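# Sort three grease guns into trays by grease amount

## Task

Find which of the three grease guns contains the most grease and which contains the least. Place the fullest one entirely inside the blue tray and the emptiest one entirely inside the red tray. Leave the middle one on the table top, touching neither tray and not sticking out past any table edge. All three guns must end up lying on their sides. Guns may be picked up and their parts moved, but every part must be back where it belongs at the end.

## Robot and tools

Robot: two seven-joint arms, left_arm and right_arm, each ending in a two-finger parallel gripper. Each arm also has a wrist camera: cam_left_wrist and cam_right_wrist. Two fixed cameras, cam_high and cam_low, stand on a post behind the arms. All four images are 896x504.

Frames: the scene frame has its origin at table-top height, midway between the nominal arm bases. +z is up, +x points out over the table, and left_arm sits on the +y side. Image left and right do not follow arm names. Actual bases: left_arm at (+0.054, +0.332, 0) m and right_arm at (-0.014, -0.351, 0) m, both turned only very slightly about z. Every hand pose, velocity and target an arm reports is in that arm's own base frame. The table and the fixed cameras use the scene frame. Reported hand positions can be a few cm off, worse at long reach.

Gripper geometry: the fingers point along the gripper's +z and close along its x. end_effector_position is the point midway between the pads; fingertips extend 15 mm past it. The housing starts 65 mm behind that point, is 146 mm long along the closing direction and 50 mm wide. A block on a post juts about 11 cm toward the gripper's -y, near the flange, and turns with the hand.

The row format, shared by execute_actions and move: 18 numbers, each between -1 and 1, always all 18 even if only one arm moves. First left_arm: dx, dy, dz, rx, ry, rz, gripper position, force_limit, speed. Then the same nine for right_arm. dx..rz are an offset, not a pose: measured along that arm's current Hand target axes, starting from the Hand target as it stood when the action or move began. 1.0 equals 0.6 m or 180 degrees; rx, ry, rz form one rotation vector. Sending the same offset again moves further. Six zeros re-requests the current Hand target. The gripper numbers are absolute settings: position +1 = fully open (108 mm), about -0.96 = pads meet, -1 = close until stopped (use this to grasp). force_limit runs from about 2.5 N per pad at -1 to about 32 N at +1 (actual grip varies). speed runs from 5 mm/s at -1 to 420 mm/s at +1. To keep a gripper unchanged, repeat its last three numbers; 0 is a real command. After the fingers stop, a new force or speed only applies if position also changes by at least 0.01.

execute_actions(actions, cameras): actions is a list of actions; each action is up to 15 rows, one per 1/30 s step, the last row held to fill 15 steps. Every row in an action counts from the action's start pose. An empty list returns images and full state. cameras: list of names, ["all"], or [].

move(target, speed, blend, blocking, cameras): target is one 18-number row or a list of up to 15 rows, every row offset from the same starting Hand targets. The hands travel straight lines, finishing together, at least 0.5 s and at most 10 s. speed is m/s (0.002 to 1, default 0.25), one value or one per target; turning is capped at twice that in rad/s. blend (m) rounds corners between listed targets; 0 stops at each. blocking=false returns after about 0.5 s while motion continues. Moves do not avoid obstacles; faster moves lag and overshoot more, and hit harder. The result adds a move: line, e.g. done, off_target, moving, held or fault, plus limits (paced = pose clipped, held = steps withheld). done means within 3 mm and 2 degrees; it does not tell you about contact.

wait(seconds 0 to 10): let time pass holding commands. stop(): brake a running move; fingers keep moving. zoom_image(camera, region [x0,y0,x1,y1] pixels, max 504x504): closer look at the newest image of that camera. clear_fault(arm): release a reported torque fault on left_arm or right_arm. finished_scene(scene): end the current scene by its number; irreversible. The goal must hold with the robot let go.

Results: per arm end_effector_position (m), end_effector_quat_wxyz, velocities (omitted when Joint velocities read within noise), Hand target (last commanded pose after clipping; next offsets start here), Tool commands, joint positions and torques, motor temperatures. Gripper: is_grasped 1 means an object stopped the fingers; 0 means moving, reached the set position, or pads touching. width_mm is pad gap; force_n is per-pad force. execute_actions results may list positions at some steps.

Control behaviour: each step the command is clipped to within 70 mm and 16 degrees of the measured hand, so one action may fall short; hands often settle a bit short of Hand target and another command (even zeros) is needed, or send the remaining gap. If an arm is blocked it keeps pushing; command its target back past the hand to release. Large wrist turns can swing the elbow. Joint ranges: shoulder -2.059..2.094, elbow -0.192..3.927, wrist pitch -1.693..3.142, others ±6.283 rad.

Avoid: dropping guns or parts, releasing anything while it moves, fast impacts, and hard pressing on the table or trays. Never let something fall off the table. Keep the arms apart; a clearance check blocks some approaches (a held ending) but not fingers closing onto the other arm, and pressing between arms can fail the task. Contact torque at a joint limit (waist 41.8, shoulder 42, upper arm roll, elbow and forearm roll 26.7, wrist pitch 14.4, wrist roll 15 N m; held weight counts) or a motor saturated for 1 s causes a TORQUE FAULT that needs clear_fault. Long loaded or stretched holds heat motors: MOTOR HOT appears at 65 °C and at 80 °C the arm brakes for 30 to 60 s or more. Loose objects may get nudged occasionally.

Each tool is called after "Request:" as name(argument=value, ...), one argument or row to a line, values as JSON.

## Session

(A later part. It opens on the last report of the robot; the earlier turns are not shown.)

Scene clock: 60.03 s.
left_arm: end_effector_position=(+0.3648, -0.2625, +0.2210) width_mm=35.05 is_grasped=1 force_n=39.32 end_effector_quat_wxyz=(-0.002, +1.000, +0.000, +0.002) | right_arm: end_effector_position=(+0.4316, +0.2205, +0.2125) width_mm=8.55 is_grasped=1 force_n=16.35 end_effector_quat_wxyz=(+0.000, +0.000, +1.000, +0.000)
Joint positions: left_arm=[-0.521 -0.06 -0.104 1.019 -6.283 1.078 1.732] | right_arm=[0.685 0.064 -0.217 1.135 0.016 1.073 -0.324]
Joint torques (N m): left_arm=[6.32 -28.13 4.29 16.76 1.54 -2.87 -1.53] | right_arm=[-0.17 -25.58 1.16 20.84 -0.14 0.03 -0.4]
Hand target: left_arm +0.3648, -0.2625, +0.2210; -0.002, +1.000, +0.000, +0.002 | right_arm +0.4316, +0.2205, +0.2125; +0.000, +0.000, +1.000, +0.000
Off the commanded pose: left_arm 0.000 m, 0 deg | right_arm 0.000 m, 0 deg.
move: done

Request:
move(
  target=[0,0,0,0,0,0,-1,0.7,0,0,-0.025,0,0,0,0,-1,0,-0.3],
  speed=0.08,
)

Request:
move(
  target=[0,0,0,0,0,0,-1,0.7,0,0,-0.017,0,0,0,0,-1,0,-0.3],
  speed=0.08,
  cameras=["cam_right_wrist","cam_low"],
)

Scene clock: 61.13 s.
left_arm: end_effector_position=(+0.3648, -0.2627, +0.2211) width_mm=35.05 is_grasped=1 force_n=38.75 end_effector_quat_wxyz=(-0.002, +1.000, +0.000, +0.002) | right_arm: end_effector_position=(+0.4316, +0.2057, +0.2125) width_mm=8.55 is_grasped=1 force_n=16.37 end_effector_quat_wxyz=(+0.000, +0.000, +1.000, +0.000)
Joint positions: left_arm=[-0.521 -0.06 -0.104 1.019 -6.283 1.078 1.732] | right_arm=[0.671 0.042 -0.23 1.11 0.011 1.068 -0.349]
Joint torques (N m): left_arm=[10.21 -28.58 8.86 14.35 3.07 -1.18 -1.53] | right_arm=[-9.48 -24.25 -7.15 17.95 -2.85 1.68 -0.36]
Hand target: left_arm +0.3648, -0.2625, +0.2210; -0.002, +1.000, +0.000, +0.002 | right_arm +0.4316, +0.2055, +0.2125; +0.000, +0.000, +1.000, +0.000
Off the commanded pose: left_arm 0.000 m, 0 deg | right_arm 0.000 m, 0 deg.
move: done

Scene clock: 61.90 s.
left_arm: end_effector_position=(+0.3649, -0.2624, +0.2210) width_mm=35.05 is_grasped=1 force_n=35.27 end_effector_quat_wxyz=(-0.003, +1.000, +0.000, +0.002) | right_arm: end_effector_position=(+0.4316, +0.1952, +0.2124) width_mm=0.00 is_grasped=0 force_n=35.42 end_effector_quat_wxyz=(+0.000, +0.000, +1.000, +0.000)
Joint positions: left_arm=[-0.52 -0.06 -0.104 1.019 -6.283 1.078 1.732] | right_arm=[0.662 0.028 -0.239 1.093 0.008 1.066 -0.366]
Joint torques (N m): left_arm=[-0.79 -29.23 -0.11 15.25 -0.32 -1.74 0.18] | right_arm=[-1.44 -25.09 0.33 25.5 -0.51 -2.45 -0.26]
Hand target: left_arm +0.3648, -0.2625, +0.2210; -0.002, +1.000, +0.000, +0.002 | right_arm +0.4316, +0.1953, +0.2125; +0.000, +0.000, +1.000, +0.000
Off the commanded pose: left_arm 0.000 m, 0 deg | right_arm 0.000 m, 0 deg.
move: done
Images, in order (width x height): cam_low 896x504, cam_right_wrist 896x504.

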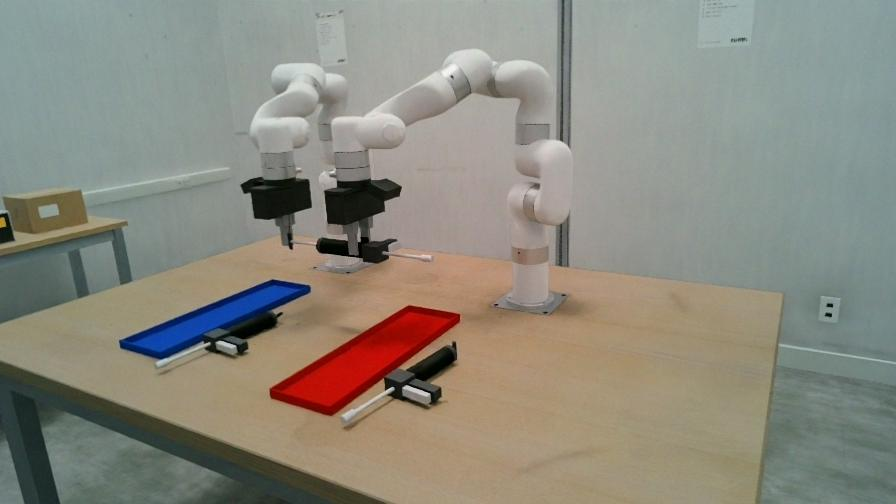

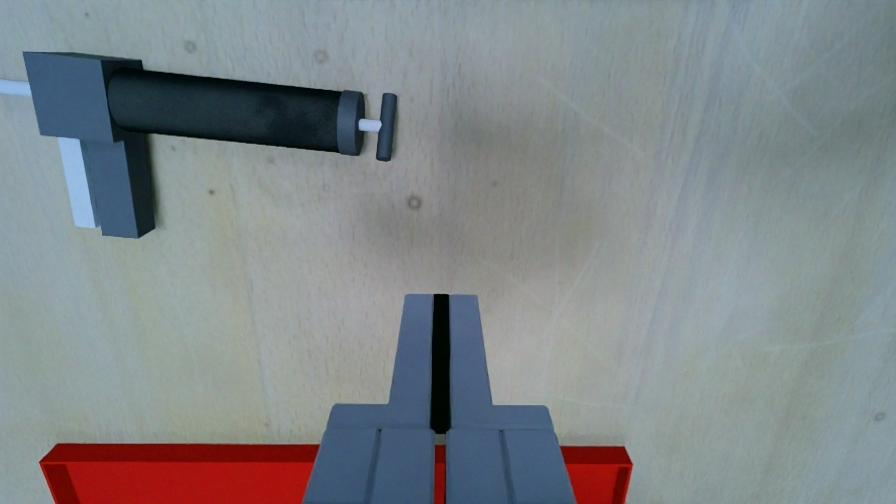

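Request:
move(
  target=[
    [0,0,0,0,0,0,-1,0.7,0,0,0.1345,0,0,0,0,-1,0,-0.3],
    [0,0,0,0,0,0,-1,0.7,0,0,0.11,0,0,0,0,-1,0,-0.3],
    [0,0,0,0,0,0,-1,0.7,0,0,0.16,-0.1217,0,0,0,-1,0,-0.3],
  ],
  speed=[0.1,0.2,0.25],
  cameras=["cam_right_wrist"],
)

Scene clock: 65.07 s.
left_arm: end_effector_position=(+0.3648, -0.2625, +0.2210) width_mm=35.05 is_grasped=1 force_n=35.29 end_effector_quat_wxyz=(-0.002, +1.000, +0.000, +0.002) | right_arm: end_effector_position=(+0.4317, +0.2912, +0.2855) width_mm=0.00 is_grasped=0 force_n=35.50 end_effector_quat_wxyz=(+0.000, +0.000, +1.000, +0.000)
Joint positions: left_arm=[-0.521 -0.06 -0.104 1.019 -6.283 1.078 1.732] | right_arm=[0.745 0.146 -0.165 1.447 0.025 1.303 -0.209]
Joint torques (N m): left_arm=[0.34 -28.39 0.47 14.74 0.12 -1.51 -0.23] | right_arm=[1.81 -26.93 -0.26 28.22 0.28 -1.83 0.35]
Hand target: left_arm +0.3648, -0.2625, +0.2210; -0.002, +1.000, +0.000, +0.002 | right_arm +0.4317, +0.2913, +0.2855; +0.000, +0.000, +1.000, +0.000
Off the commanded pose: left_arm 0.000 m, 0 deg | right_arm 0.000 m, 0 deg.
move: done
Images, in order (width x height): cam_right_wrist 896x504.

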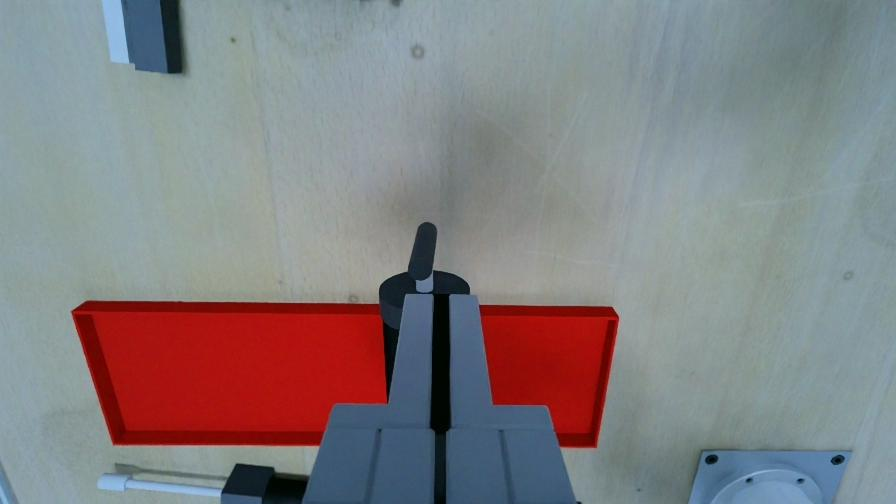

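Request:
move(
  target=[
    [0,0,0,0,0,0,-1,0.7,0,0.01,-0.05,0,0,0,0,-1,0,-0.3],
    [0,0,0,0,0,0,-1,0.7,0,0.01,-0.05,0.1217,0,0,0,-1,0,-0.3],
    [0,0,0,0,0,0,-1,0.7,0,0.01,-0.0205,0.1217,0,0,0,-1,0,-0.3],
  ],
  speed=[0.2,0.2,0.05],
  cameras=["cam_right_wrist"],
)

Scene clock: 68.07 s.
left_arm: end_effector_position=(+0.3649, -0.2625, +0.2210) width_mm=35.05 is_grasped=1 force_n=35.40 end_effector_quat_wxyz=(-0.002, +1.000, +0.000, +0.002) | right_arm: end_effector_position=(+0.4257, +0.2789, +0.2125) width_mm=0.00 is_grasped=0 force_n=35.29 end_effector_quat_wxyz=(+0.000, +0.000, +1.000, +0.000)
Joint positions: left_arm=[-0.521 -0.06 -0.104 1.019 -6.283 1.078 1.732] | right_arm=[0.74 0.143 -0.169 1.233 0.027 1.092 -0.224]
Joint torques (N m): left_arm=[-1.13 -27.77 -1.09 14.81 0.59 -1.52 -0.2] | right_arm=[1.86 -26.4 0.23 28.95 0.52 -2.48 0.38]
Hand target: left_arm +0.3648, -0.2625, +0.2210; -0.002, +1.000, +0.000, +0.002 | right_arm +0.4257, +0.2790, +0.2125; +0.000, +0.000, +1.000, +0.000
Off the commanded pose: left_arm 0.000 m, 0 deg | right_arm 0.000 m, 0 deg.
move: done
Images, in order (width x height): cam_right_wrist 896x504.

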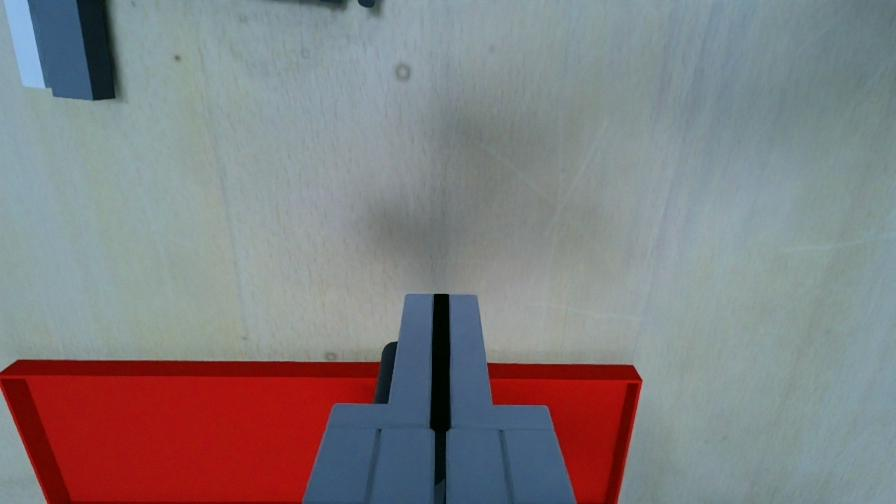

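Request:
move(
  target=[
    [0,0,0,0,0,0,-1,0.7,0,-0.02,-0.01,0,0,0,0,-1,0,-0.3],
    [0,0,0,0,0,0,-1,0.7,0,-0.02,0.005,0,0,0,0,-1,0,-0.3],
  ],
  speed=0.06,
)

Request:
move(
  target=[
    [0,0,0,0,0,0,-1,0.7,0,0,-0.03,0,0,0,0,-1,0,-0.3],
    [0,0,0,0,0,0,-1,0.7,0,0,0.0,-0.1217,0,0,0,0,0,0.5],
  ],
  cameras=["cam_right_wrist"],
)

Request:
zoom_image(
  camera="cam_right_wrist",
  region=[330, 180, 560, 340],
)

Scene clock: 70.03 s.
left_arm: end_effector_position=(+0.3648, -0.2621, +0.2209) width_mm=35.05 is_grasped=1 force_n=35.28 end_effector_quat_wxyz=(-0.003, +1.000, +0.000, +0.002) | right_arm: end_effector_position=(+0.4378, +0.2814, +0.2124) width_mm=0.00 is_grasped=0 force_n=36.08 end_effector_quat_wxyz=(+0.000, +0.001, +1.000, +0.000)
Joint positions: left_arm=[-0.52 -0.06 -0.104 1.019 -6.283 1.079 1.732] | right_arm=[0.732 0.182 -0.173 1.282 0.035 1.104 -0.237]
Joint torques (N m): left_arm=[-15.15 -29.31 -12.84 20.5 -7.99 -5.67 0.32] | right_arm=[26.85 -30.47 22.16 40.29 7.29 -8.15 0.23]
Hand target: left_arm +0.3648, -0.2625, +0.2210; -0.002, +1.000, +0.000, +0.002 | right_arm +0.4377, +0.2820, +0.2125; +0.000, +0.000, +1.000, +0.000
Off the commanded pose: left_arm 0.000 m, 0 deg | right_arm 0.001 m, 0 deg.
move: done

Scene clock: 72.07 s.
left_arm: end_effector_position=(+0.3648, -0.2625, +0.2210) width_mm=35.05 is_grasped=1 force_n=35.29 end_effector_quat_wxyz=(-0.002, +1.000, +0.000, +0.002) | right_arm: end_effector_position=(+0.4377, +0.2820, +0.2855) width_mm=53.00 is_grasped=0 force_n=0.00 end_effector_quat_wxyz=(+0.000, +0.000, +1.000, +0.000)
Joint positions: left_arm=[-0.521 -0.06 -0.104 1.019 -6.283 1.078 1.732] | right_arm=[0.733 0.145 -0.174 1.446 0.026 1.303 -0.231]
Joint torques (N m): left_arm=[1.11 -30.35 0.61 14.45 1.25 -1.36 0.45] | right_arm=[1.41 -26.83 -0.13 28.43 0.47 -1.83 0.27]
Hand target: left_arm +0.3648, -0.2625, +0.2210; -0.002, +1.000, +0.000, +0.002 | right_arm +0.4377, +0.2820, +0.2855; +0.000, +0.000, +1.000, +0.000
Off the commanded pose: left_arm 0.000 m, 0 deg | right_arm 0.000 m, 0 deg.
move: done
Images, in order (width x height): cam_right_wrist 896x504.

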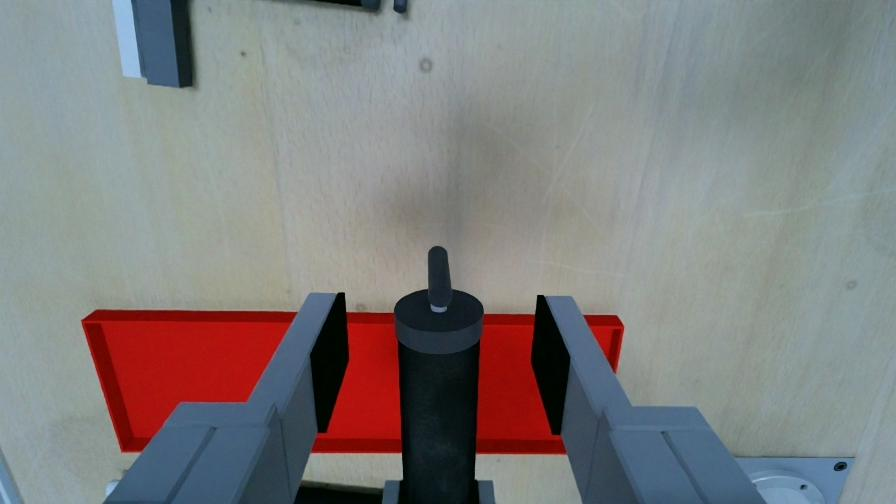

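Scaled by 2.191 from the camera's 896x504 image, which has a finer 1280x720 frame.

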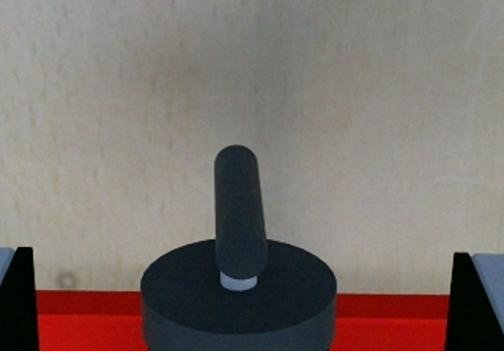

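Request:
move(
  target=[
    [0,0,-0.05,0,0,0,-1,0.7,0,0,-0.25,0,0,0,0,0,0.7,0.5],
    [0.2445,0.1737,-0.05,0,0,0.55,-1,0.7,0,0,-0.35,0,0,0,0,0,0.7,0.5],
  ],
  speed=0.4,
)

Request:
move(
  target=[
    [0,0,0.28,0,0,0,-1,0.7,0,0,0,0,0,0,0,0,0.7,0.5],
    [0,0,0.364,0,0,0,-1,0.7,0,0,0,0,0,0,0,0,0.7,0.5],
    [0,0,0.364,0,0,0,0,0.7,0,0,0,0,0,0,0,0,0.7,0.5],
    [0,0,0.0,0,0,0,0,0.7,0,0,0,0,0,0,0,0,0.7,0.5],
  ],
  speed=[0.25,0.1,0.25,0.3],
  cameras=["all"],
)

Scene clock: 78.23 s.
left_arm: end_effector_position=(+0.5114, -0.3669, +0.2511) width_mm=35.05 is_grasped=1 force_n=35.11 end_effector_quat_wxyz=(+0.003, -0.649, +0.760, +0.001) | right_arm: end_effector_position=(+0.4375, +0.0720, +0.2855) width_mm=53.00 is_grasped=0 force_n=0.00 end_effector_quat_wxyz=(+0.000, +0.000, +1.000, +0.000)
Joint positions: left_arm=[-0.499 0.578 -0.193 1.96 -6.17 1.392 3.403] | right_arm=[0.547 -0.127 -0.363 1.143 -0.047 1.262 -0.583]
Joint torques (N m): left_arm=[-0.59 -46.31 -2.39 15.68 1.34 -1.61 0.38] | right_arm=[-2.02 -20.41 0.62 26.32 -0.73 -2.4 -0.36]
Hand target: left_arm +0.5114, -0.3669, +0.2511; +0.003, -0.649, +0.760, +0.001 | right_arm +0.4375, +0.0720, +0.2855; +0.000, +0.000, +1.000, +0.000
Off the commanded pose: left_arm 0.000 m, 0 deg | right_arm 0.000 m, 0 deg.
move: done

Scene clock: 82.10 s.
left_arm: end_effector_position=(+0.5114, -0.3669, +0.2510) width_mm=52.99 is_grasped=0 force_n=0.00 end_effector_quat_wxyz=(+0.003, -0.649, +0.760, +0.001) | right_arm: end_effector_position=(+0.4375, +0.0720, +0.2855) width_mm=53.00 is_grasped=0 force_n=0.00 end_effector_quat_wxyz=(+0.000, +0.000, +1.000, +0.000)
Joint positions: left_arm=[-0.5 0.578 -0.192 1.96 -6.171 1.392 3.403] | right_arm=[0.547 -0.127 -0.363 1.143 -0.047 1.262 -0.583]
Joint torques (N m): left_arm=[-0.63 -41.39 -1.44 13.75 1.21 -1.24 0.33] | right_arm=[-2.44 -20.26 0.87 26.17 -0.64 -2.61 -0.36]
Hand target: left_arm +0.5114, -0.3669, +0.2511; +0.003, -0.649, +0.760, +0.001 | right_arm +0.4375, +0.0720, +0.2855; +0.000, +0.000, +1.000, +0.000
Off the commanded pose: left_arm 0.000 m, 0 deg | right_arm 0.000 m, 0 deg.
move: done

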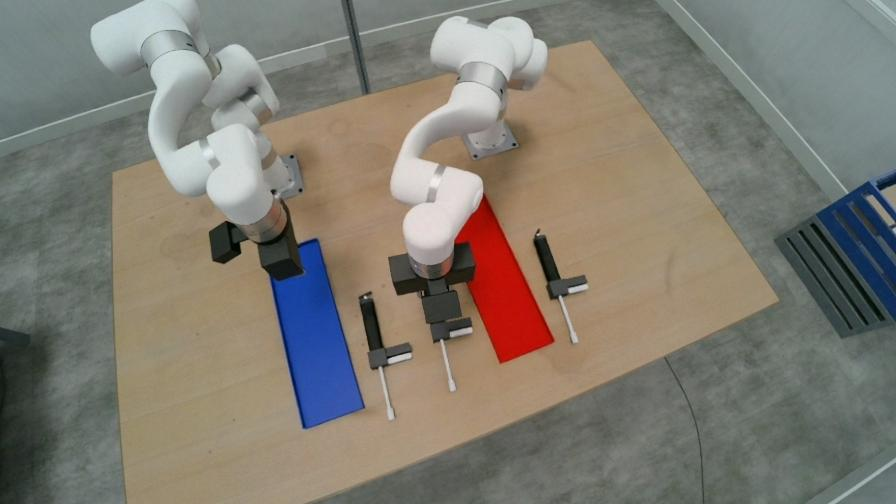

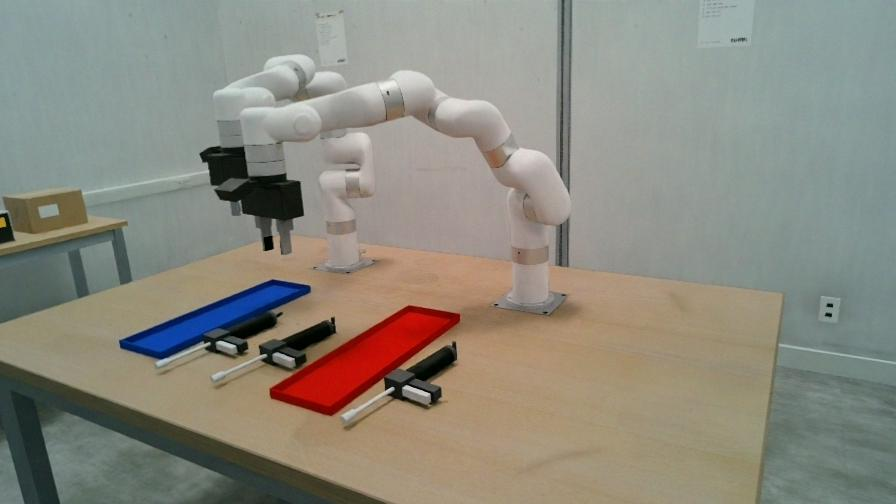

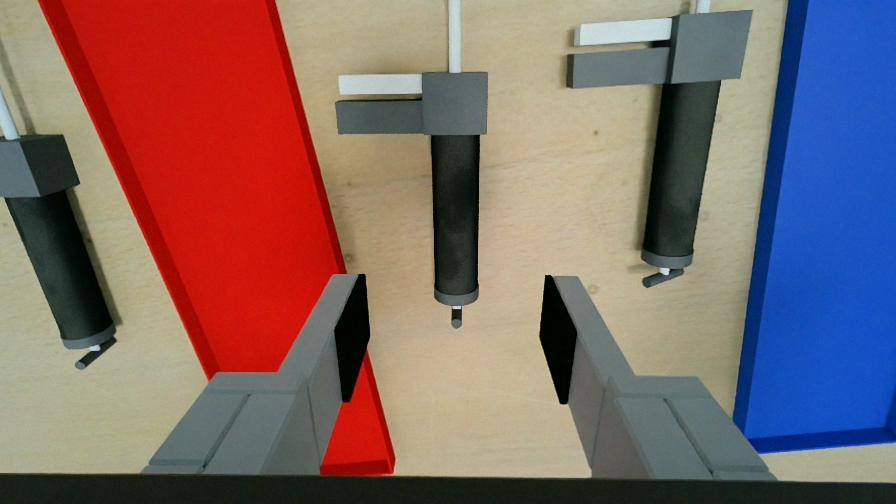

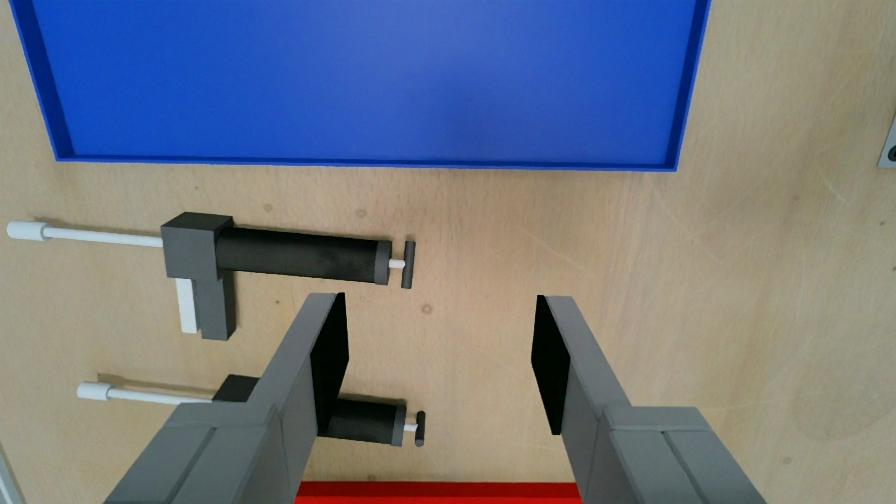

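Request:
move(
  target=[
    [-0.474,0.326,-0.08,0,0,-0.552,0,0.7,0.5,0,0,0,0,0,0,0,0.7,0.5],
    [-0.474,0.326,-0.08,0,0,-0.552,0,0.7,0.5,-0.174,0.12,0,0,0,-0.452,0,0.7,0.5],
  ],
  speed=0.5,
  blend=[0.2,0],
  cameras=["cam_right_wrist"],
)

Scene clock: 86.50 s.
left_arm: end_effector_position=(+0.3626, -0.0556, +0.3000) width_mm=53.00 is_grasped=0 force_n=0.00 end_effector_quat_wxyz=(-0.002, +1.000, +0.003, +0.002) | right_arm: end_effector_position=(+0.5420, +0.1439, +0.2855) width_mm=53.00 is_grasped=0 force_n=0.00 end_effector_quat_wxyz=(+0.000, -0.652, +0.759, +0.000)
Joint positions: left_arm=[-0.212 -0.384 0.047 0.935 -6.259 1.316 2.176] | right_arm=[0.518 0.3 -0.312 1.639 0.093 1.353 -2.006]
Joint torques (N m): left_arm=[1.05 -18.38 0.28 13.01 1.32 -1.15 -0.51] | right_arm=[-2.69 -29.88 -1.98 28.67 0.32 -2 -0.33]
Hand target: left_arm +0.3626, -0.0556, +0.3000; -0.002, +1.000, +0.003, +0.002 | right_arm +0.5420, +0.1439, +0.2855; +0.000, -0.652, +0.759, +0.000
Off the commanded pose: left_arm 0.000 m, 0 deg | right_arm 0.000 m, 0 deg.
move: done
Images, in order (width x height): cam_right_wrist 896x504.

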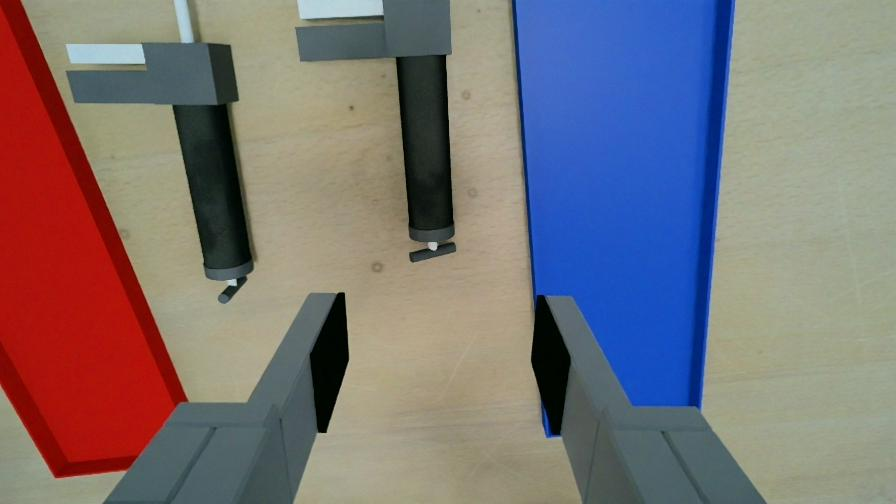

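Request:
move(
  target=[
    [0,0,0,0,0,0,0,0.7,0.5,-0.021,-0.078,0.2,0,0,-0.015,0,0.7,0.5],
    [0,0,0,0,0,0,0,0.7,0.5,-0.021,-0.078,0.425,0,0,-0.015,0,0.7,0.5],
    [0,0,0,0,0,0,0,0.7,0.5,-0.021,-0.078,0.425,0,0,-0.015,-1,0.7,0],
    [0,0,0,0,0,0,0,0.7,0.5,-0.021,-0.078,0.1075,0,0,-0.015,-1,0.7,0],
    [0,0,0,0,0,0,0,0.7,0.5,-0.195,0.2075,0.1075,0,0,0.4517,-1,0.7,0],
  ],
  speed=[0.3,0.2,0.3,0.25,0.4],
  cameras=["cam_right_wrist"],
)

Scene clock: 93.83 s.
left_arm: end_effector_position=(+0.3626, -0.0556, +0.3000) width_mm=53.00 is_grasped=0 force_n=0.00 end_effector_quat_wxyz=(-0.002, +1.000, +0.003, +0.002) | right_arm: end_effector_position=(+0.4366, +0.2783, +0.2210) width_mm=35.09 is_grasped=1 force_n=37.84 end_effector_quat_wxyz=(+0.000, +0.000, +1.000, +0.000)
Joint positions: left_arm=[-0.212 -0.384 0.047 0.935 -6.259 1.316 2.176] | right_arm=[0.91 0.174 -0.368 1.287 0.069 1.125 -0.268]
Joint torques (N m): left_arm=[1.2 -18.28 0.27 12.95 1.34 -1.2 -0.36] | right_arm=[1.98 -30.94 -2.15 29.26 -0.63 -2.98 0.4]
Hand target: left_arm +0.3626, -0.0556, +0.3000; -0.002, +1.000, +0.003, +0.002 | right_arm +0.4366, +0.2783, +0.2210; +0.000, +0.000, +1.000, +0.000
Off the commanded pose: left_arm 0.000 m, 0 deg | right_arm 0.000 m, 0 deg.
move: done
Images, in order (width x height): cam_right_wrist 896x504.

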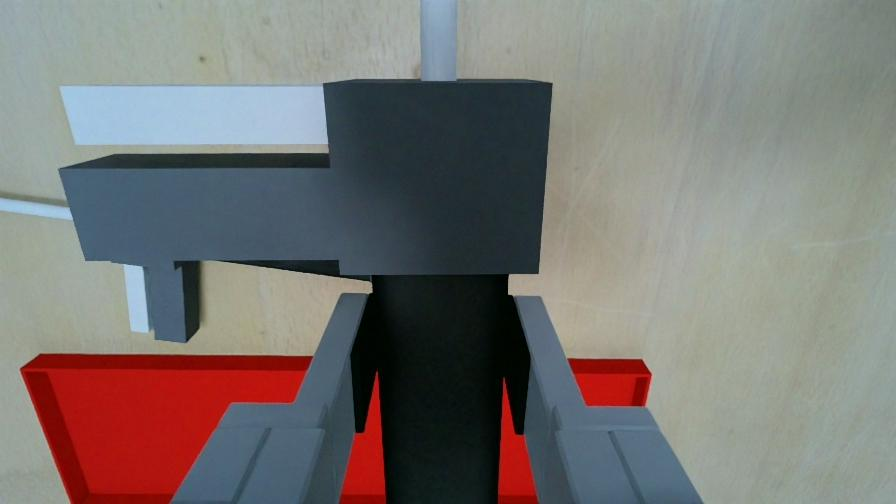

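Request:
move(
  target=[0.003,0.366,0.025,0,0,0,0,0.7,0.5,0,0,0,0,0,0,-1,0.7,0],
  speed=0.3,
  cameras=["cam_left_wrist"],
)

Scene clock: 95.67 s.
left_arm: end_effector_position=(+0.3658, -0.2751, +0.2840) width_mm=53.00 is_grasped=0 force_n=0.00 end_effector_quat_wxyz=(-0.003, +1.000, +0.003, +0.002) | right_arm: end_effector_position=(+0.4366, +0.2783, +0.2210) width_mm=35.09 is_grasped=1 force_n=37.84 end_effector_quat_wxyz=(+0.000, +0.000, +1.000, +0.000)
Joint positions: left_arm=[-0.536 -0.07 -0.109 1.19 -6.284 1.26 1.706] | right_arm=[0.91 0.174 -0.368 1.287 0.069 1.125 -0.268]
Joint torques (N m): left_arm=[-0.49 -23.72 0.48 13.6 0.41 -1.18 -0.4] | right_arm=[2.56 -30.64 -1.7 29.21 -0.78 -3.02 0.51]
Hand target: left_arm +0.3658, -0.2751, +0.2840; -0.002, +1.000, +0.003, +0.002 | right_arm +0.4366, +0.2783, +0.2210; +0.000, +0.000, +1.000, +0.000
Off the commanded pose: left_arm 0.000 m, 0 deg | right_arm 0.000 m, 0 deg.
joint sent to its limit (left arm) — joint 5 (forearm roll), lower limit. The joint targets still meet the commanded pose.
move: done
Images, in order (width x height): cam_left_wrist 896x504.

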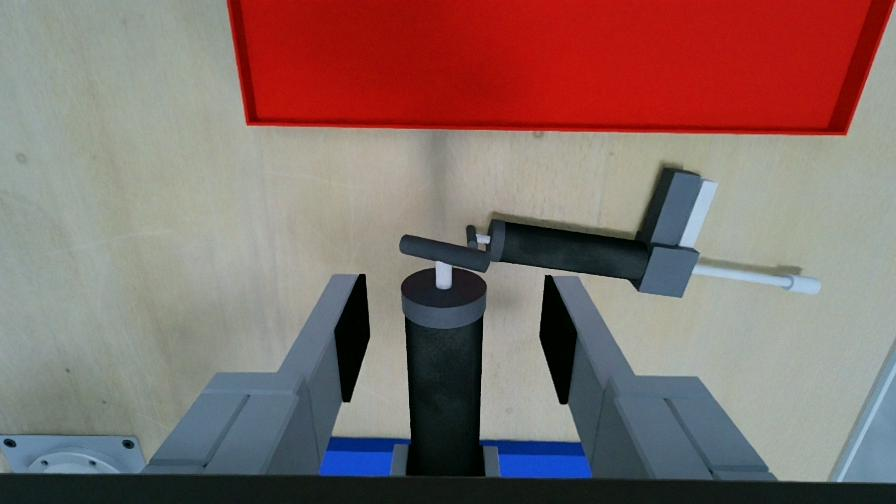

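Request:
move(
  target=[
    [-0.0075,0.010,0.119,0,0,0,0,0,0.5,0,0,0,0,0,0,-1,0.7,0],
    [-0.0075,0.010,0.119,0,0,0,-1,0,-0.3,0,0,0,0,0,0,-1,0.7,0],
    [-0.0075,-0.073,0.119,0,0,0,-1,0,-0.3,0,0,0,0,0,0,-1,0.7,0],
  ],
  speed=[0.2,0.25,0.08],
  cameras=["cam_left_wrist"],
)

Scene clock: 98.83 s.
left_arm: end_effector_position=(+0.3613, -0.2310, +0.2128) width_mm=0.00 is_grasped=0 force_n=22.07 end_effector_quat_wxyz=(-0.003, +1.000, +0.003, +0.002) | right_arm: end_effector_position=(+0.4366, +0.2783, +0.2210) width_mm=35.09 is_grasped=1 force_n=37.89 end_effector_quat_wxyz=(+0.000, +0.000, +1.000, +0.000)
Joint positions: left_arm=[-0.508 -0.12 -0.062 0.93 -6.284 1.049 1.781] | right_arm=[0.91 0.174 -0.368 1.287 0.069 1.125 -0.268]
Joint torques (N m): left_arm=[-0.31 -25.59 0.71 12.66 -0.6 -1.53 0.35] | right_arm=[0.84 -28.29 -1.59 31.25 -0.1 -2.89 0.05]
Hand target: left_arm +0.3613, -0.2310, +0.2128; -0.002, +1.000, +0.003, +0.002 | right_arm +0.4366, +0.2783, +0.2210; +0.000, +0.000, +1.000, +0.000
Off the commanded pose: left_arm 0.000 m, 0 deg | right_arm 0.000 m, 0 deg.
joint sent to its limit (left arm) — joint 5 (forearm roll), lower limit. The joint targets still meet the commanded pose.
move: done
Images, in order (width x height): cam_left_wrist 896x504.

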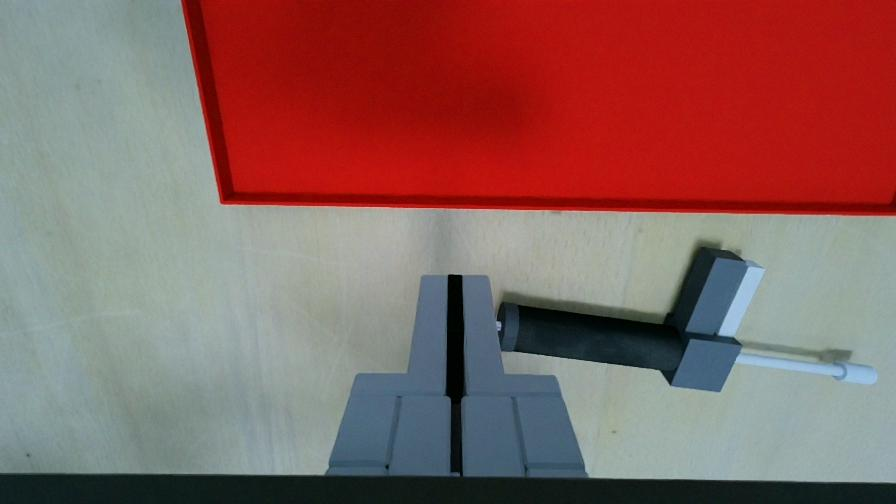

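Request:
move(
  target=[0,0.07,-0.119,0,0,0,0,0,0.5,0,0,0,0,0,0,-1,0.7,0],
  cameras=["cam_left_wrist"],
)

Scene clock: 100.03 s.
left_arm: end_effector_position=(+0.3612, -0.2733, +0.2839) width_mm=52.99 is_grasped=0 force_n=0.00 end_effector_quat_wxyz=(-0.003, +1.000, +0.003, +0.002) | right_arm: end_effector_position=(+0.4366, +0.2783, +0.2210) width_mm=35.09 is_grasped=1 force_n=37.89 end_effector_quat_wxyz=(+0.000, +0.000, +1.000, +0.000)
Joint positions: left_arm=[-0.559 -0.086 -0.088 1.173 -6.284 1.259 1.704] | right_arm=[0.91 0.174 -0.368 1.287 0.069 1.125 -0.268]
Joint torques (N m): left_arm=[-0.48 -23.36 0.64 13.63 -0.2 -1.22 -0.35] | right_arm=[0.56 -28.73 -1.3 31.44 0.02 -3.12 -0.05]
Hand target: left_arm +0.3613, -0.2734, +0.2840; -0.002, +1.000, +0.003, +0.002 | right_arm +0.4366, +0.2783, +0.2210; +0.000, +0.000, +1.000, +0.000
Off the commanded pose: left_arm 0.000 m, 0 deg | right_arm 0.000 m, 0 deg.
joint sent to its limit (left arm) — joint 5 (forearm roll), lower limit. The joint targets still meet the commanded pose.
move: done
Images, in order (width x height): cam_left_wrist 896x504.

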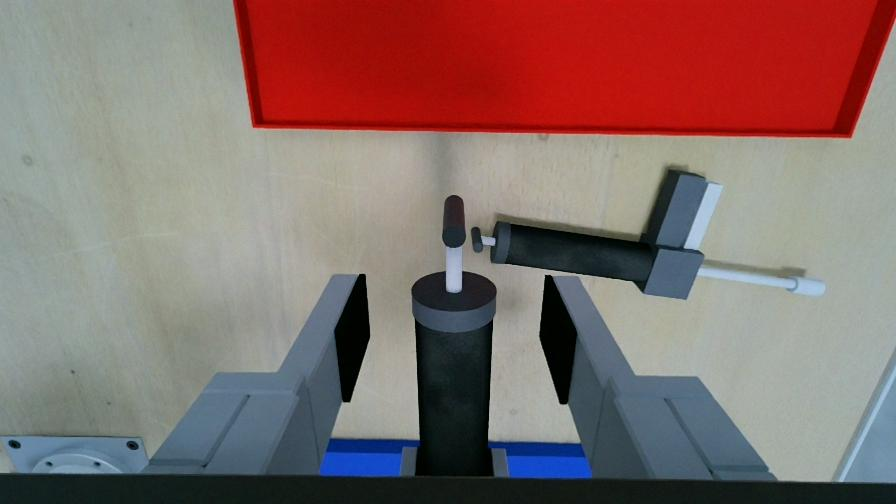

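Request:
move(
  target=[
    [0,-0.015,0,0,0,0,0,0,0.5,0,0,0,0,0,0,-1,0.7,0],
    [0,-0.015,0.119,0,0,0,0,0,0.5,0,0,0,0,0,0,-1,0.7,0],
    [0,-0.015,0.119,0,0,0,-1,0.3,-0.3,0,0,0,0,0,0,-1,0.7,0],
    [0,-0.027,0.119,0,0,0,-1,0.3,-0.3,0,0,0,0,0,0,-1,0.7,0],
  ],
  speed=[0.25,0.2,0.25,0.06],
  cameras=["cam_left_wrist"],
)

Scene clock: 103.27 s.
left_arm: end_effector_position=(+0.3614, -0.2568, +0.2126) width_mm=8.07 is_grasped=1 force_n=38.85 end_effector_quat_wxyz=(-0.002, +1.000, +0.003, +0.002) | right_arm: end_effector_position=(+0.4366, +0.2784, +0.2210) width_mm=35.09 is_grasped=1 force_n=37.44 end_effector_quat_wxyz=(+0.000, +0.000, +1.000, +0.000)
Joint positions: left_arm=[-0.553 -0.072 -0.067 0.981 -6.281 1.052 1.73] | right_arm=[0.91 0.174 -0.368 1.287 0.069 1.125 -0.268]
Joint torques (N m): left_arm=[7.99 -26.56 6.29 10.33 3.17 0.2 0.36] | right_arm=[-13.6 -29.68 -12.75 23.34 -4.42 0.53 -0.23]
Hand target: left_arm +0.3614, -0.2568, +0.2126; -0.002, +1.000, +0.003, +0.002 | right_arm +0.4366, +0.2783, +0.2210; +0.000, +0.000, +1.000, +0.000
Off the commanded pose: left_arm 0.000 m, 0 deg | right_arm 0.000 m, 0 deg.
move: done
Images, in order (width x height): cam_left_wrist 896x504.

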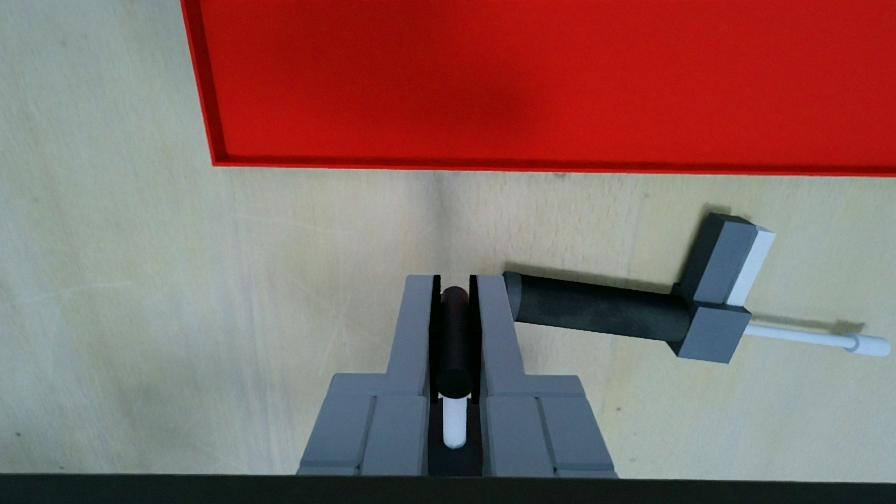

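Request:
move(
  target=[
    [0,0.04,0,0,0,0,-1,0.3,-0.3,0,0,0,0,0,0,-1,0.7,0],
    [0,0.036,0,0,0,0,-1,0.3,-0.3,0,0,0,0,0,0,-1,0.7,0],
    [0,0.036,0,0,0,0,0,0.3,0.5,0,0,0,0,0,0,-1,0.7,0],
    [0,0.036,-0.119,0,0,0,0,0.3,0.5,0,0,0,0,0,0,-1,0.7,0],
  ],
  speed=[0.06,0.06,0.25,0.25],
  cameras=["cam_left_wrist"],
)

Request:
zoom_image(
  camera="cam_left_wrist",
  region=[340, 180, 570, 340],
)

Scene clock: 107.03 s.
left_arm: end_effector_position=(+0.3613, -0.2788, +0.2839) width_mm=52.99 is_grasped=0 force_n=0.00 end_effector_quat_wxyz=(-0.002, +1.000, +0.003, +0.002) | right_arm: end_effector_position=(+0.4366, +0.2783, +0.2210) width_mm=35.09 is_grasped=1 force_n=37.79 end_effector_quat_wxyz=(+0.000, +0.000, +1.000, +0.000)
Joint positions: left_arm=[-0.571 -0.075 -0.087 1.185 -6.283 1.259 1.693] | right_arm=[0.91 0.174 -0.368 1.287 0.069 1.125 -0.268]
Joint torques (N m): left_arm=[1.26 -23.67 0.4 13.74 0.58 -1.13 0.22] | right_arm=[-1.68 -30.63 -2.51 29 -0.79 -2.42 0.2]
Hand target: left_arm +0.3613, -0.2788, +0.2839; -0.002, +1.000, +0.003, +0.002 | right_arm +0.4366, +0.2783, +0.2210; +0.000, +0.000, +1.000, +0.000
Off the commanded pose: left_arm 0.000 m, 0 deg | right_arm 0.000 m, 0 deg.
move: done
Images, in order (width x height): cam_left_wrist 896x504.

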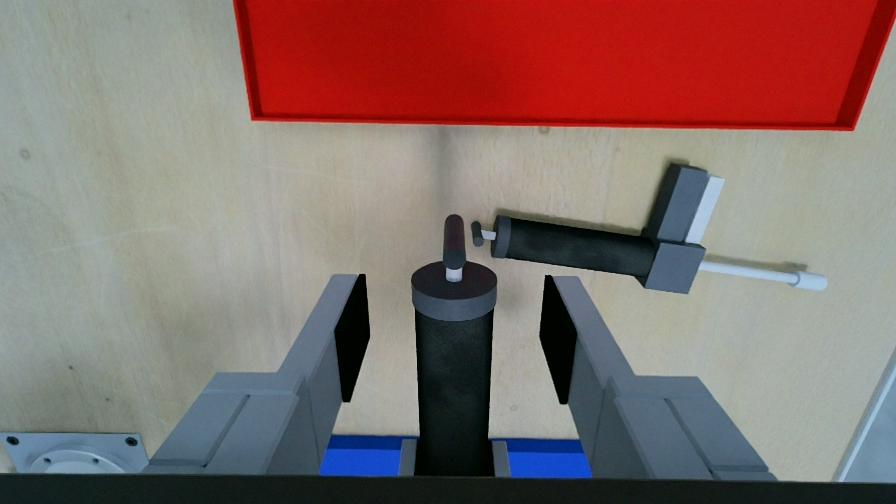

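Scaled by 2.191 from the camera's 896x504 image, which has a finer 1280x720 frame.

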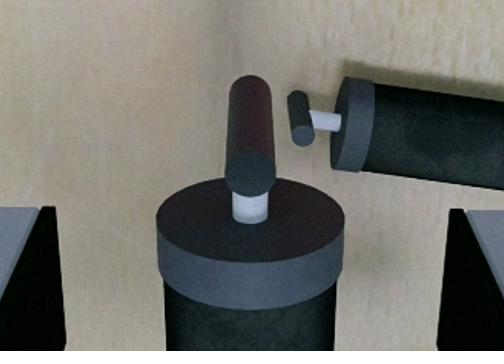

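Request:
move(
  target=[
    [0,-0.045,0,0,0,0,-1,0.3,0.3,0,0,0,0,0,0,-1,0.7,0],
    [0,-0.045,0.119,0,0,0,-1,0.3,0.3,0,0,0,0,0,0,-1,0.7,0],
    [0,-0.0113,0.119,0,0,0,-1,0.3,0.3,0,0,0,0,0,0,-1,0.7,0],
  ],
  speed=[0.25,0.25,0.06],
)

Scene clock: 109.83 s.
left_arm: end_effector_position=(+0.3616, -0.2710, +0.2124) width_mm=0.00 is_grasped=0 force_n=23.91 end_effector_quat_wxyz=(-0.003, +1.000, +0.004, +0.001) | right_arm: end_effector_position=(+0.4368, +0.2773, +0.2209) width_mm=35.09 is_grasped=1 force_n=39.08 end_effector_quat_wxyz=(+0.000, +0.001, +1.000, -0.001)
Joint positions: left_arm=[-0.567 -0.043 -0.078 1.013 -6.28 1.056 1.702] | right_arm=[0.909 0.174 -0.369 1.286 0.069 1.126 -0.268]
Joint torques (N m): left_arm=[-19.45 -25.97 -16.18 20.56 -9.39 -6.03 -0.3] | right_arm=[30.12 -31.31 24.77 46.49 8.83 -9.71 -0.04]
Hand target: left_arm +0.3615, -0.2716, +0.2126; -0.002, +1.000, +0.003, +0.002 | right_arm +0.4366, +0.2783, +0.2210; +0.000, +0.000, +1.000, +0.000
Off the commanded pose: left_arm 0.001 m, 0 deg | right_arm 0.001 m, 0 deg.
move: done

Request:
move(
  target=[
    [0,-0.05,0,0,0,0,-1,0.3,0.3,0,0,0,0,0,0,-1,0.7,0],
    [0,-0.1,-0.15,0,0,0,-1,0.3,0.3,0,0,0,0,0,0,-1,0.7,0],
    [0,-0.65,-0.15,0,0,0,-1,0.3,0.3,0.004,0.333,-0.08,0,0,-0.5,-1,0.7,0],
  ],
  speed=[0.1,0.25,0.4],
  blend=[0,0.03,0],
  cameras=["cam_high","cam_right_wrist"],
)

Scene clock: 113.97 s.
left_arm: end_effector_position=(+0.3588, +0.1179, +0.3045) width_mm=0.00 is_grasped=0 force_n=23.11 end_effector_quat_wxyz=(-0.002, +1.000, +0.003, +0.002) | right_arm: end_effector_position=(+0.4341, +0.4781, +0.2691) width_mm=35.09 is_grasped=1 force_n=37.79 end_effector_quat_wxyz=(+0.000, +0.707, -0.707, +0.000)
Joint positions: left_arm=[-0.243 -0.397 0.465 0.981 -6.1 1.338 2.498] | right_arm=[0.886 0.669 -0.095 2.165 0.059 1.499 -1.549]
Joint torques (N m): left_arm=[1.2 -11.69 -2.75 13.54 -0.48 -1.5 0.34] | right_arm=[-2.61 -42.86 -1.31 31.68 0.33 -2.81 -0.31]
Hand target: left_arm +0.3588, +0.1179, +0.3045; -0.002, +1.000, +0.003, +0.002 | right_arm +0.4341, +0.4781, +0.2691; +0.000, +0.707, -0.707, +0.000
Off the commanded pose: left_arm 0.000 m, 0 deg | right_arm 0.000 m, 0 deg.
move: done
Images, in order (width x height): cam_high 896x504, cam_right_wrist 896x504.

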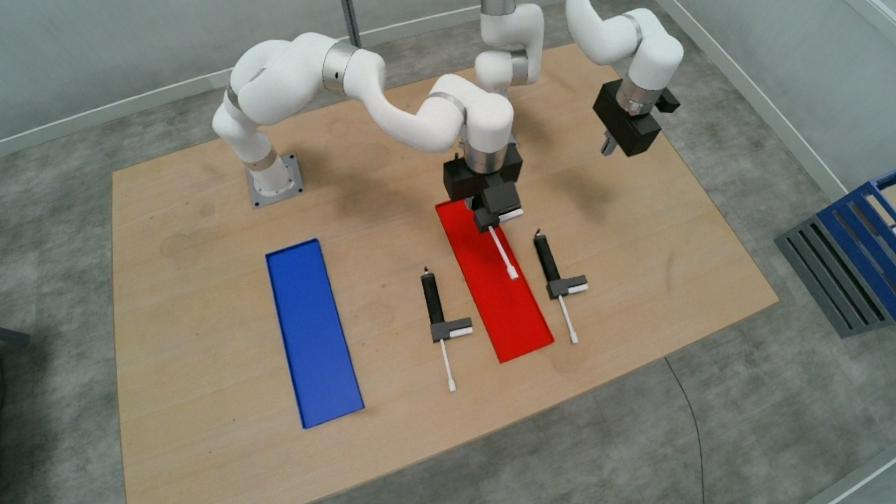

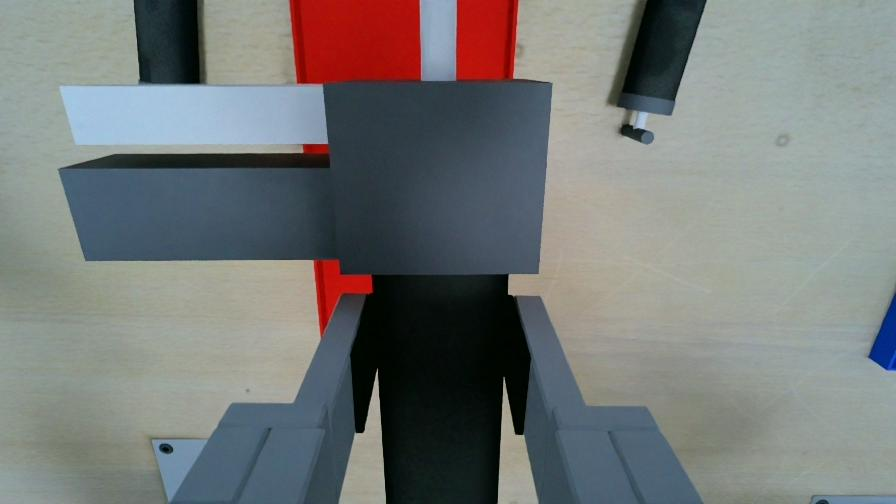

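Request:
move(
  target=[
    [0,0,0,0,0,0,-1,0.3,0.3,0,0,0.3,0,0,0,-1,0.7,0],
    [0,0,0,0,0,0,-1,0.3,0.3,0,0,0.391,0,0,0,-1,0.7,0],
    [0,0,0,0,0,0,-1,0.3,0.3,0,0,0.391,0,0,0,0,0.7,0],
    [0,0,0,0,0,0,-1,0.3,0.3,0,0,0.1,0,0,0,0,0.7,0],
  ],
  speed=[0.25,0.1,0.25,0.3],
  cameras=["cam_right_wrist"],
)

Scene clock: 118.20 s.
left_arm: end_effector_position=(+0.3588, +0.1179, +0.3045) width_mm=0.00 is_grasped=0 force_n=23.11 end_effector_quat_wxyz=(-0.002, +1.000, +0.003, +0.002) | right_arm: end_effector_position=(+0.4341, +0.4781, +0.2090) width_mm=53.00 is_grasped=0 force_n=0.00 end_effector_quat_wxyz=(+0.000, +0.707, -0.707, +0.000)
Joint positions: left_arm=[-0.243 -0.397 0.465 0.981 -6.1 1.338 2.498] | right_arm=[0.894 0.65 -0.095 1.964 0.059 1.316 -1.553]
Joint torques (N m): left_arm=[1.31 -11.57 -2.7 13.55 -0.51 -1.29 0.36] | right_arm=[-2.51 -38.33 -1.19 28.65 0.46 -2.04 0.32]
Hand target: left_arm +0.3588, +0.1179, +0.3045; -0.002, +1.000, +0.003, +0.002 | right_arm +0.4341, +0.4781, +0.2091; +0.000, +0.707, -0.707, +0.000
Off the commanded pose: left_arm 0.000 m, 0 deg | right_arm 0.000 m, 0 deg.
move: done
Images, in order (width x height): cam_right_wrist 896x504.

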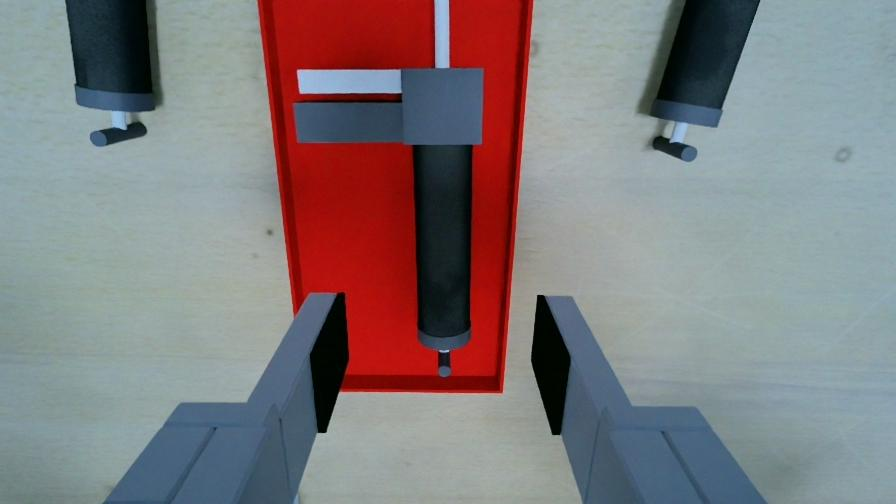

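Request:
move(
  target=[0,0,0,0,0,0,-1,0.3,0.3,0.257,-0.173,-0.1275,0,0,0.05,0,0.7,0.5],
  speed=0.4,
  cameras=["cam_right_wrist"],
)

Scene clock: 120.37 s.
left_arm: end_effector_position=(+0.3588, +0.1179, +0.3045) width_mm=0.00 is_grasped=0 force_n=23.11 end_effector_quat_wxyz=(-0.002, +1.000, +0.003, +0.002) | right_arm: end_effector_position=(+0.5379, +0.3240, +0.2855) width_mm=53.00 is_grasped=0 force_n=0.00 end_effector_quat_wxyz=(+0.000, -0.650, +0.760, +0.000)
Joint positions: left_arm=[-0.243 -0.397 0.465 0.981 -6.1 1.338 2.498] | right_arm=[0.655 0.586 -0.187 2.072 0.103 1.495 -1.708]
Joint torques (N m): left_arm=[1.16 -11.64 -2.8 13.46 -0.48 -1.27 0.33] | right_arm=[-2.46 -36.6 -3.42 28.05 0.28 -1.87 -0.31]
Hand target: left_arm +0.3588, +0.1179, +0.3045; -0.002, +1.000, +0.003, +0.002 | right_arm +0.5380, +0.3240, +0.2855; +0.000, -0.650, +0.760, +0.000
Off the commanded pose: left_arm 0.000 m, 0 deg | right_arm 0.000 m, 0 deg.
move: done
Images, in order (width x height): cam_right_wrist 896x504.

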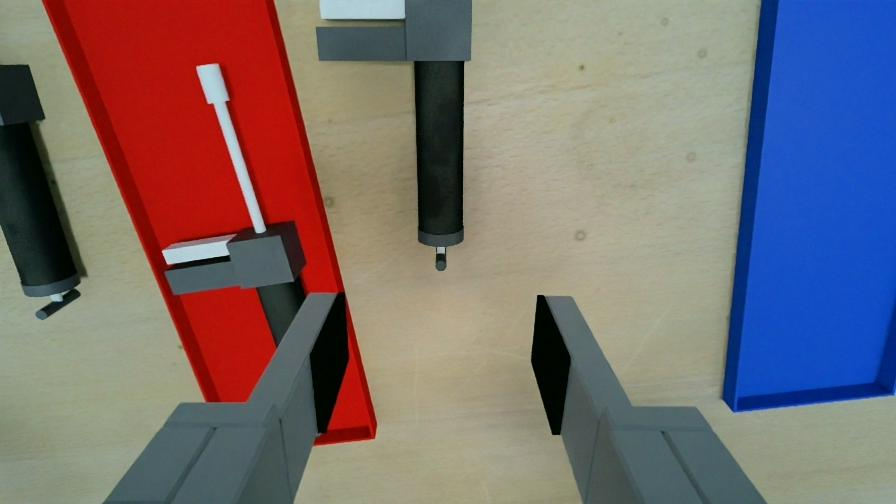

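Request:
move(
  target=[
    [0,0,0,0,0,0,-1,0.3,0.3,0,-0.076,0.2,0,0,0,0,0.7,0.5],
    [0,0,0,0,0,0,-1,0.3,0.3,0,-0.076,0.425,0,0,0,0,0.7,0.5],
    [0,0,0,0,0,0,-1,0.3,0.3,0,-0.076,0.425,0,0,0,-1,0.7,0],
    [0,0,0,0,0,0,-1,0.3,0.3,0,-0.076,0.1,0,0,0,-1,0.7,0],
    [0,0,0,0,0,0,-1,0.3,0.3,0.653,0.072,0.026,0,0,-0.05,-1,0.7,0],
  ],
  speed=[0.3,0.2,0.3,0.25,0.35],
  cameras=["cam_right_wrist","cam_high"],
)

Scene clock: 126.83 s.
left_arm: end_effector_position=(+0.3588, +0.1179, +0.3045) width_mm=0.00 is_grasped=0 force_n=23.11 end_effector_quat_wxyz=(-0.002, +1.000, +0.003, +0.002) | right_arm: end_effector_position=(+0.4341, -0.0562, +0.2698) width_mm=35.14 is_grasped=1 force_n=35.05 end_effector_quat_wxyz=(+0.000, +0.707, -0.707, +0.000)
Joint positions: left_arm=[-0.243 -0.397 0.465 0.981 -6.1 1.338 2.498] | right_arm=[0.346 -0.146 -0.446 1.085 -0.067 1.218 -2.43]
Joint torques (N m): left_arm=[1.04 -11.63 -2.95 13.43 -0.32 -1.23 0.4] | right_arm=[-2.64 -21.5 1.93 30.1 -0.43 -2.44 -0.28]
Hand target: left_arm +0.3588, +0.1179, +0.3045; -0.002, +1.000, +0.003, +0.002 | right_arm +0.4341, -0.0563, +0.2699; +0.000, +0.707, -0.707, +0.000
Off the commanded pose: left_arm 0.000 m, 0 deg | right_arm 0.000 m, 0 deg.
move: done
Images, in order (width x height): cam_high 896x504, cam_right_wrist 896x504.

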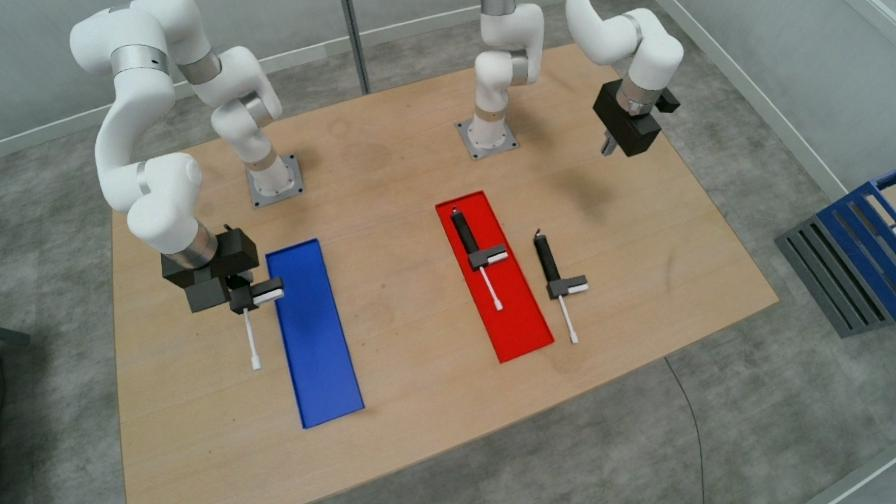

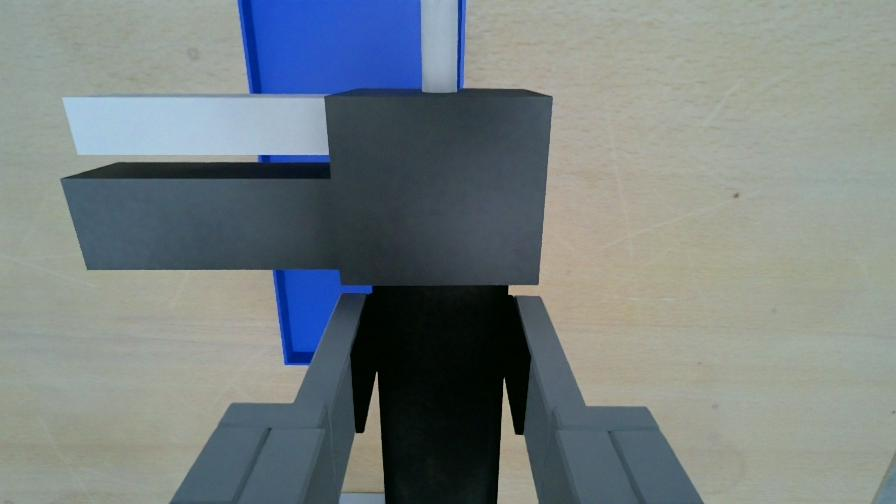

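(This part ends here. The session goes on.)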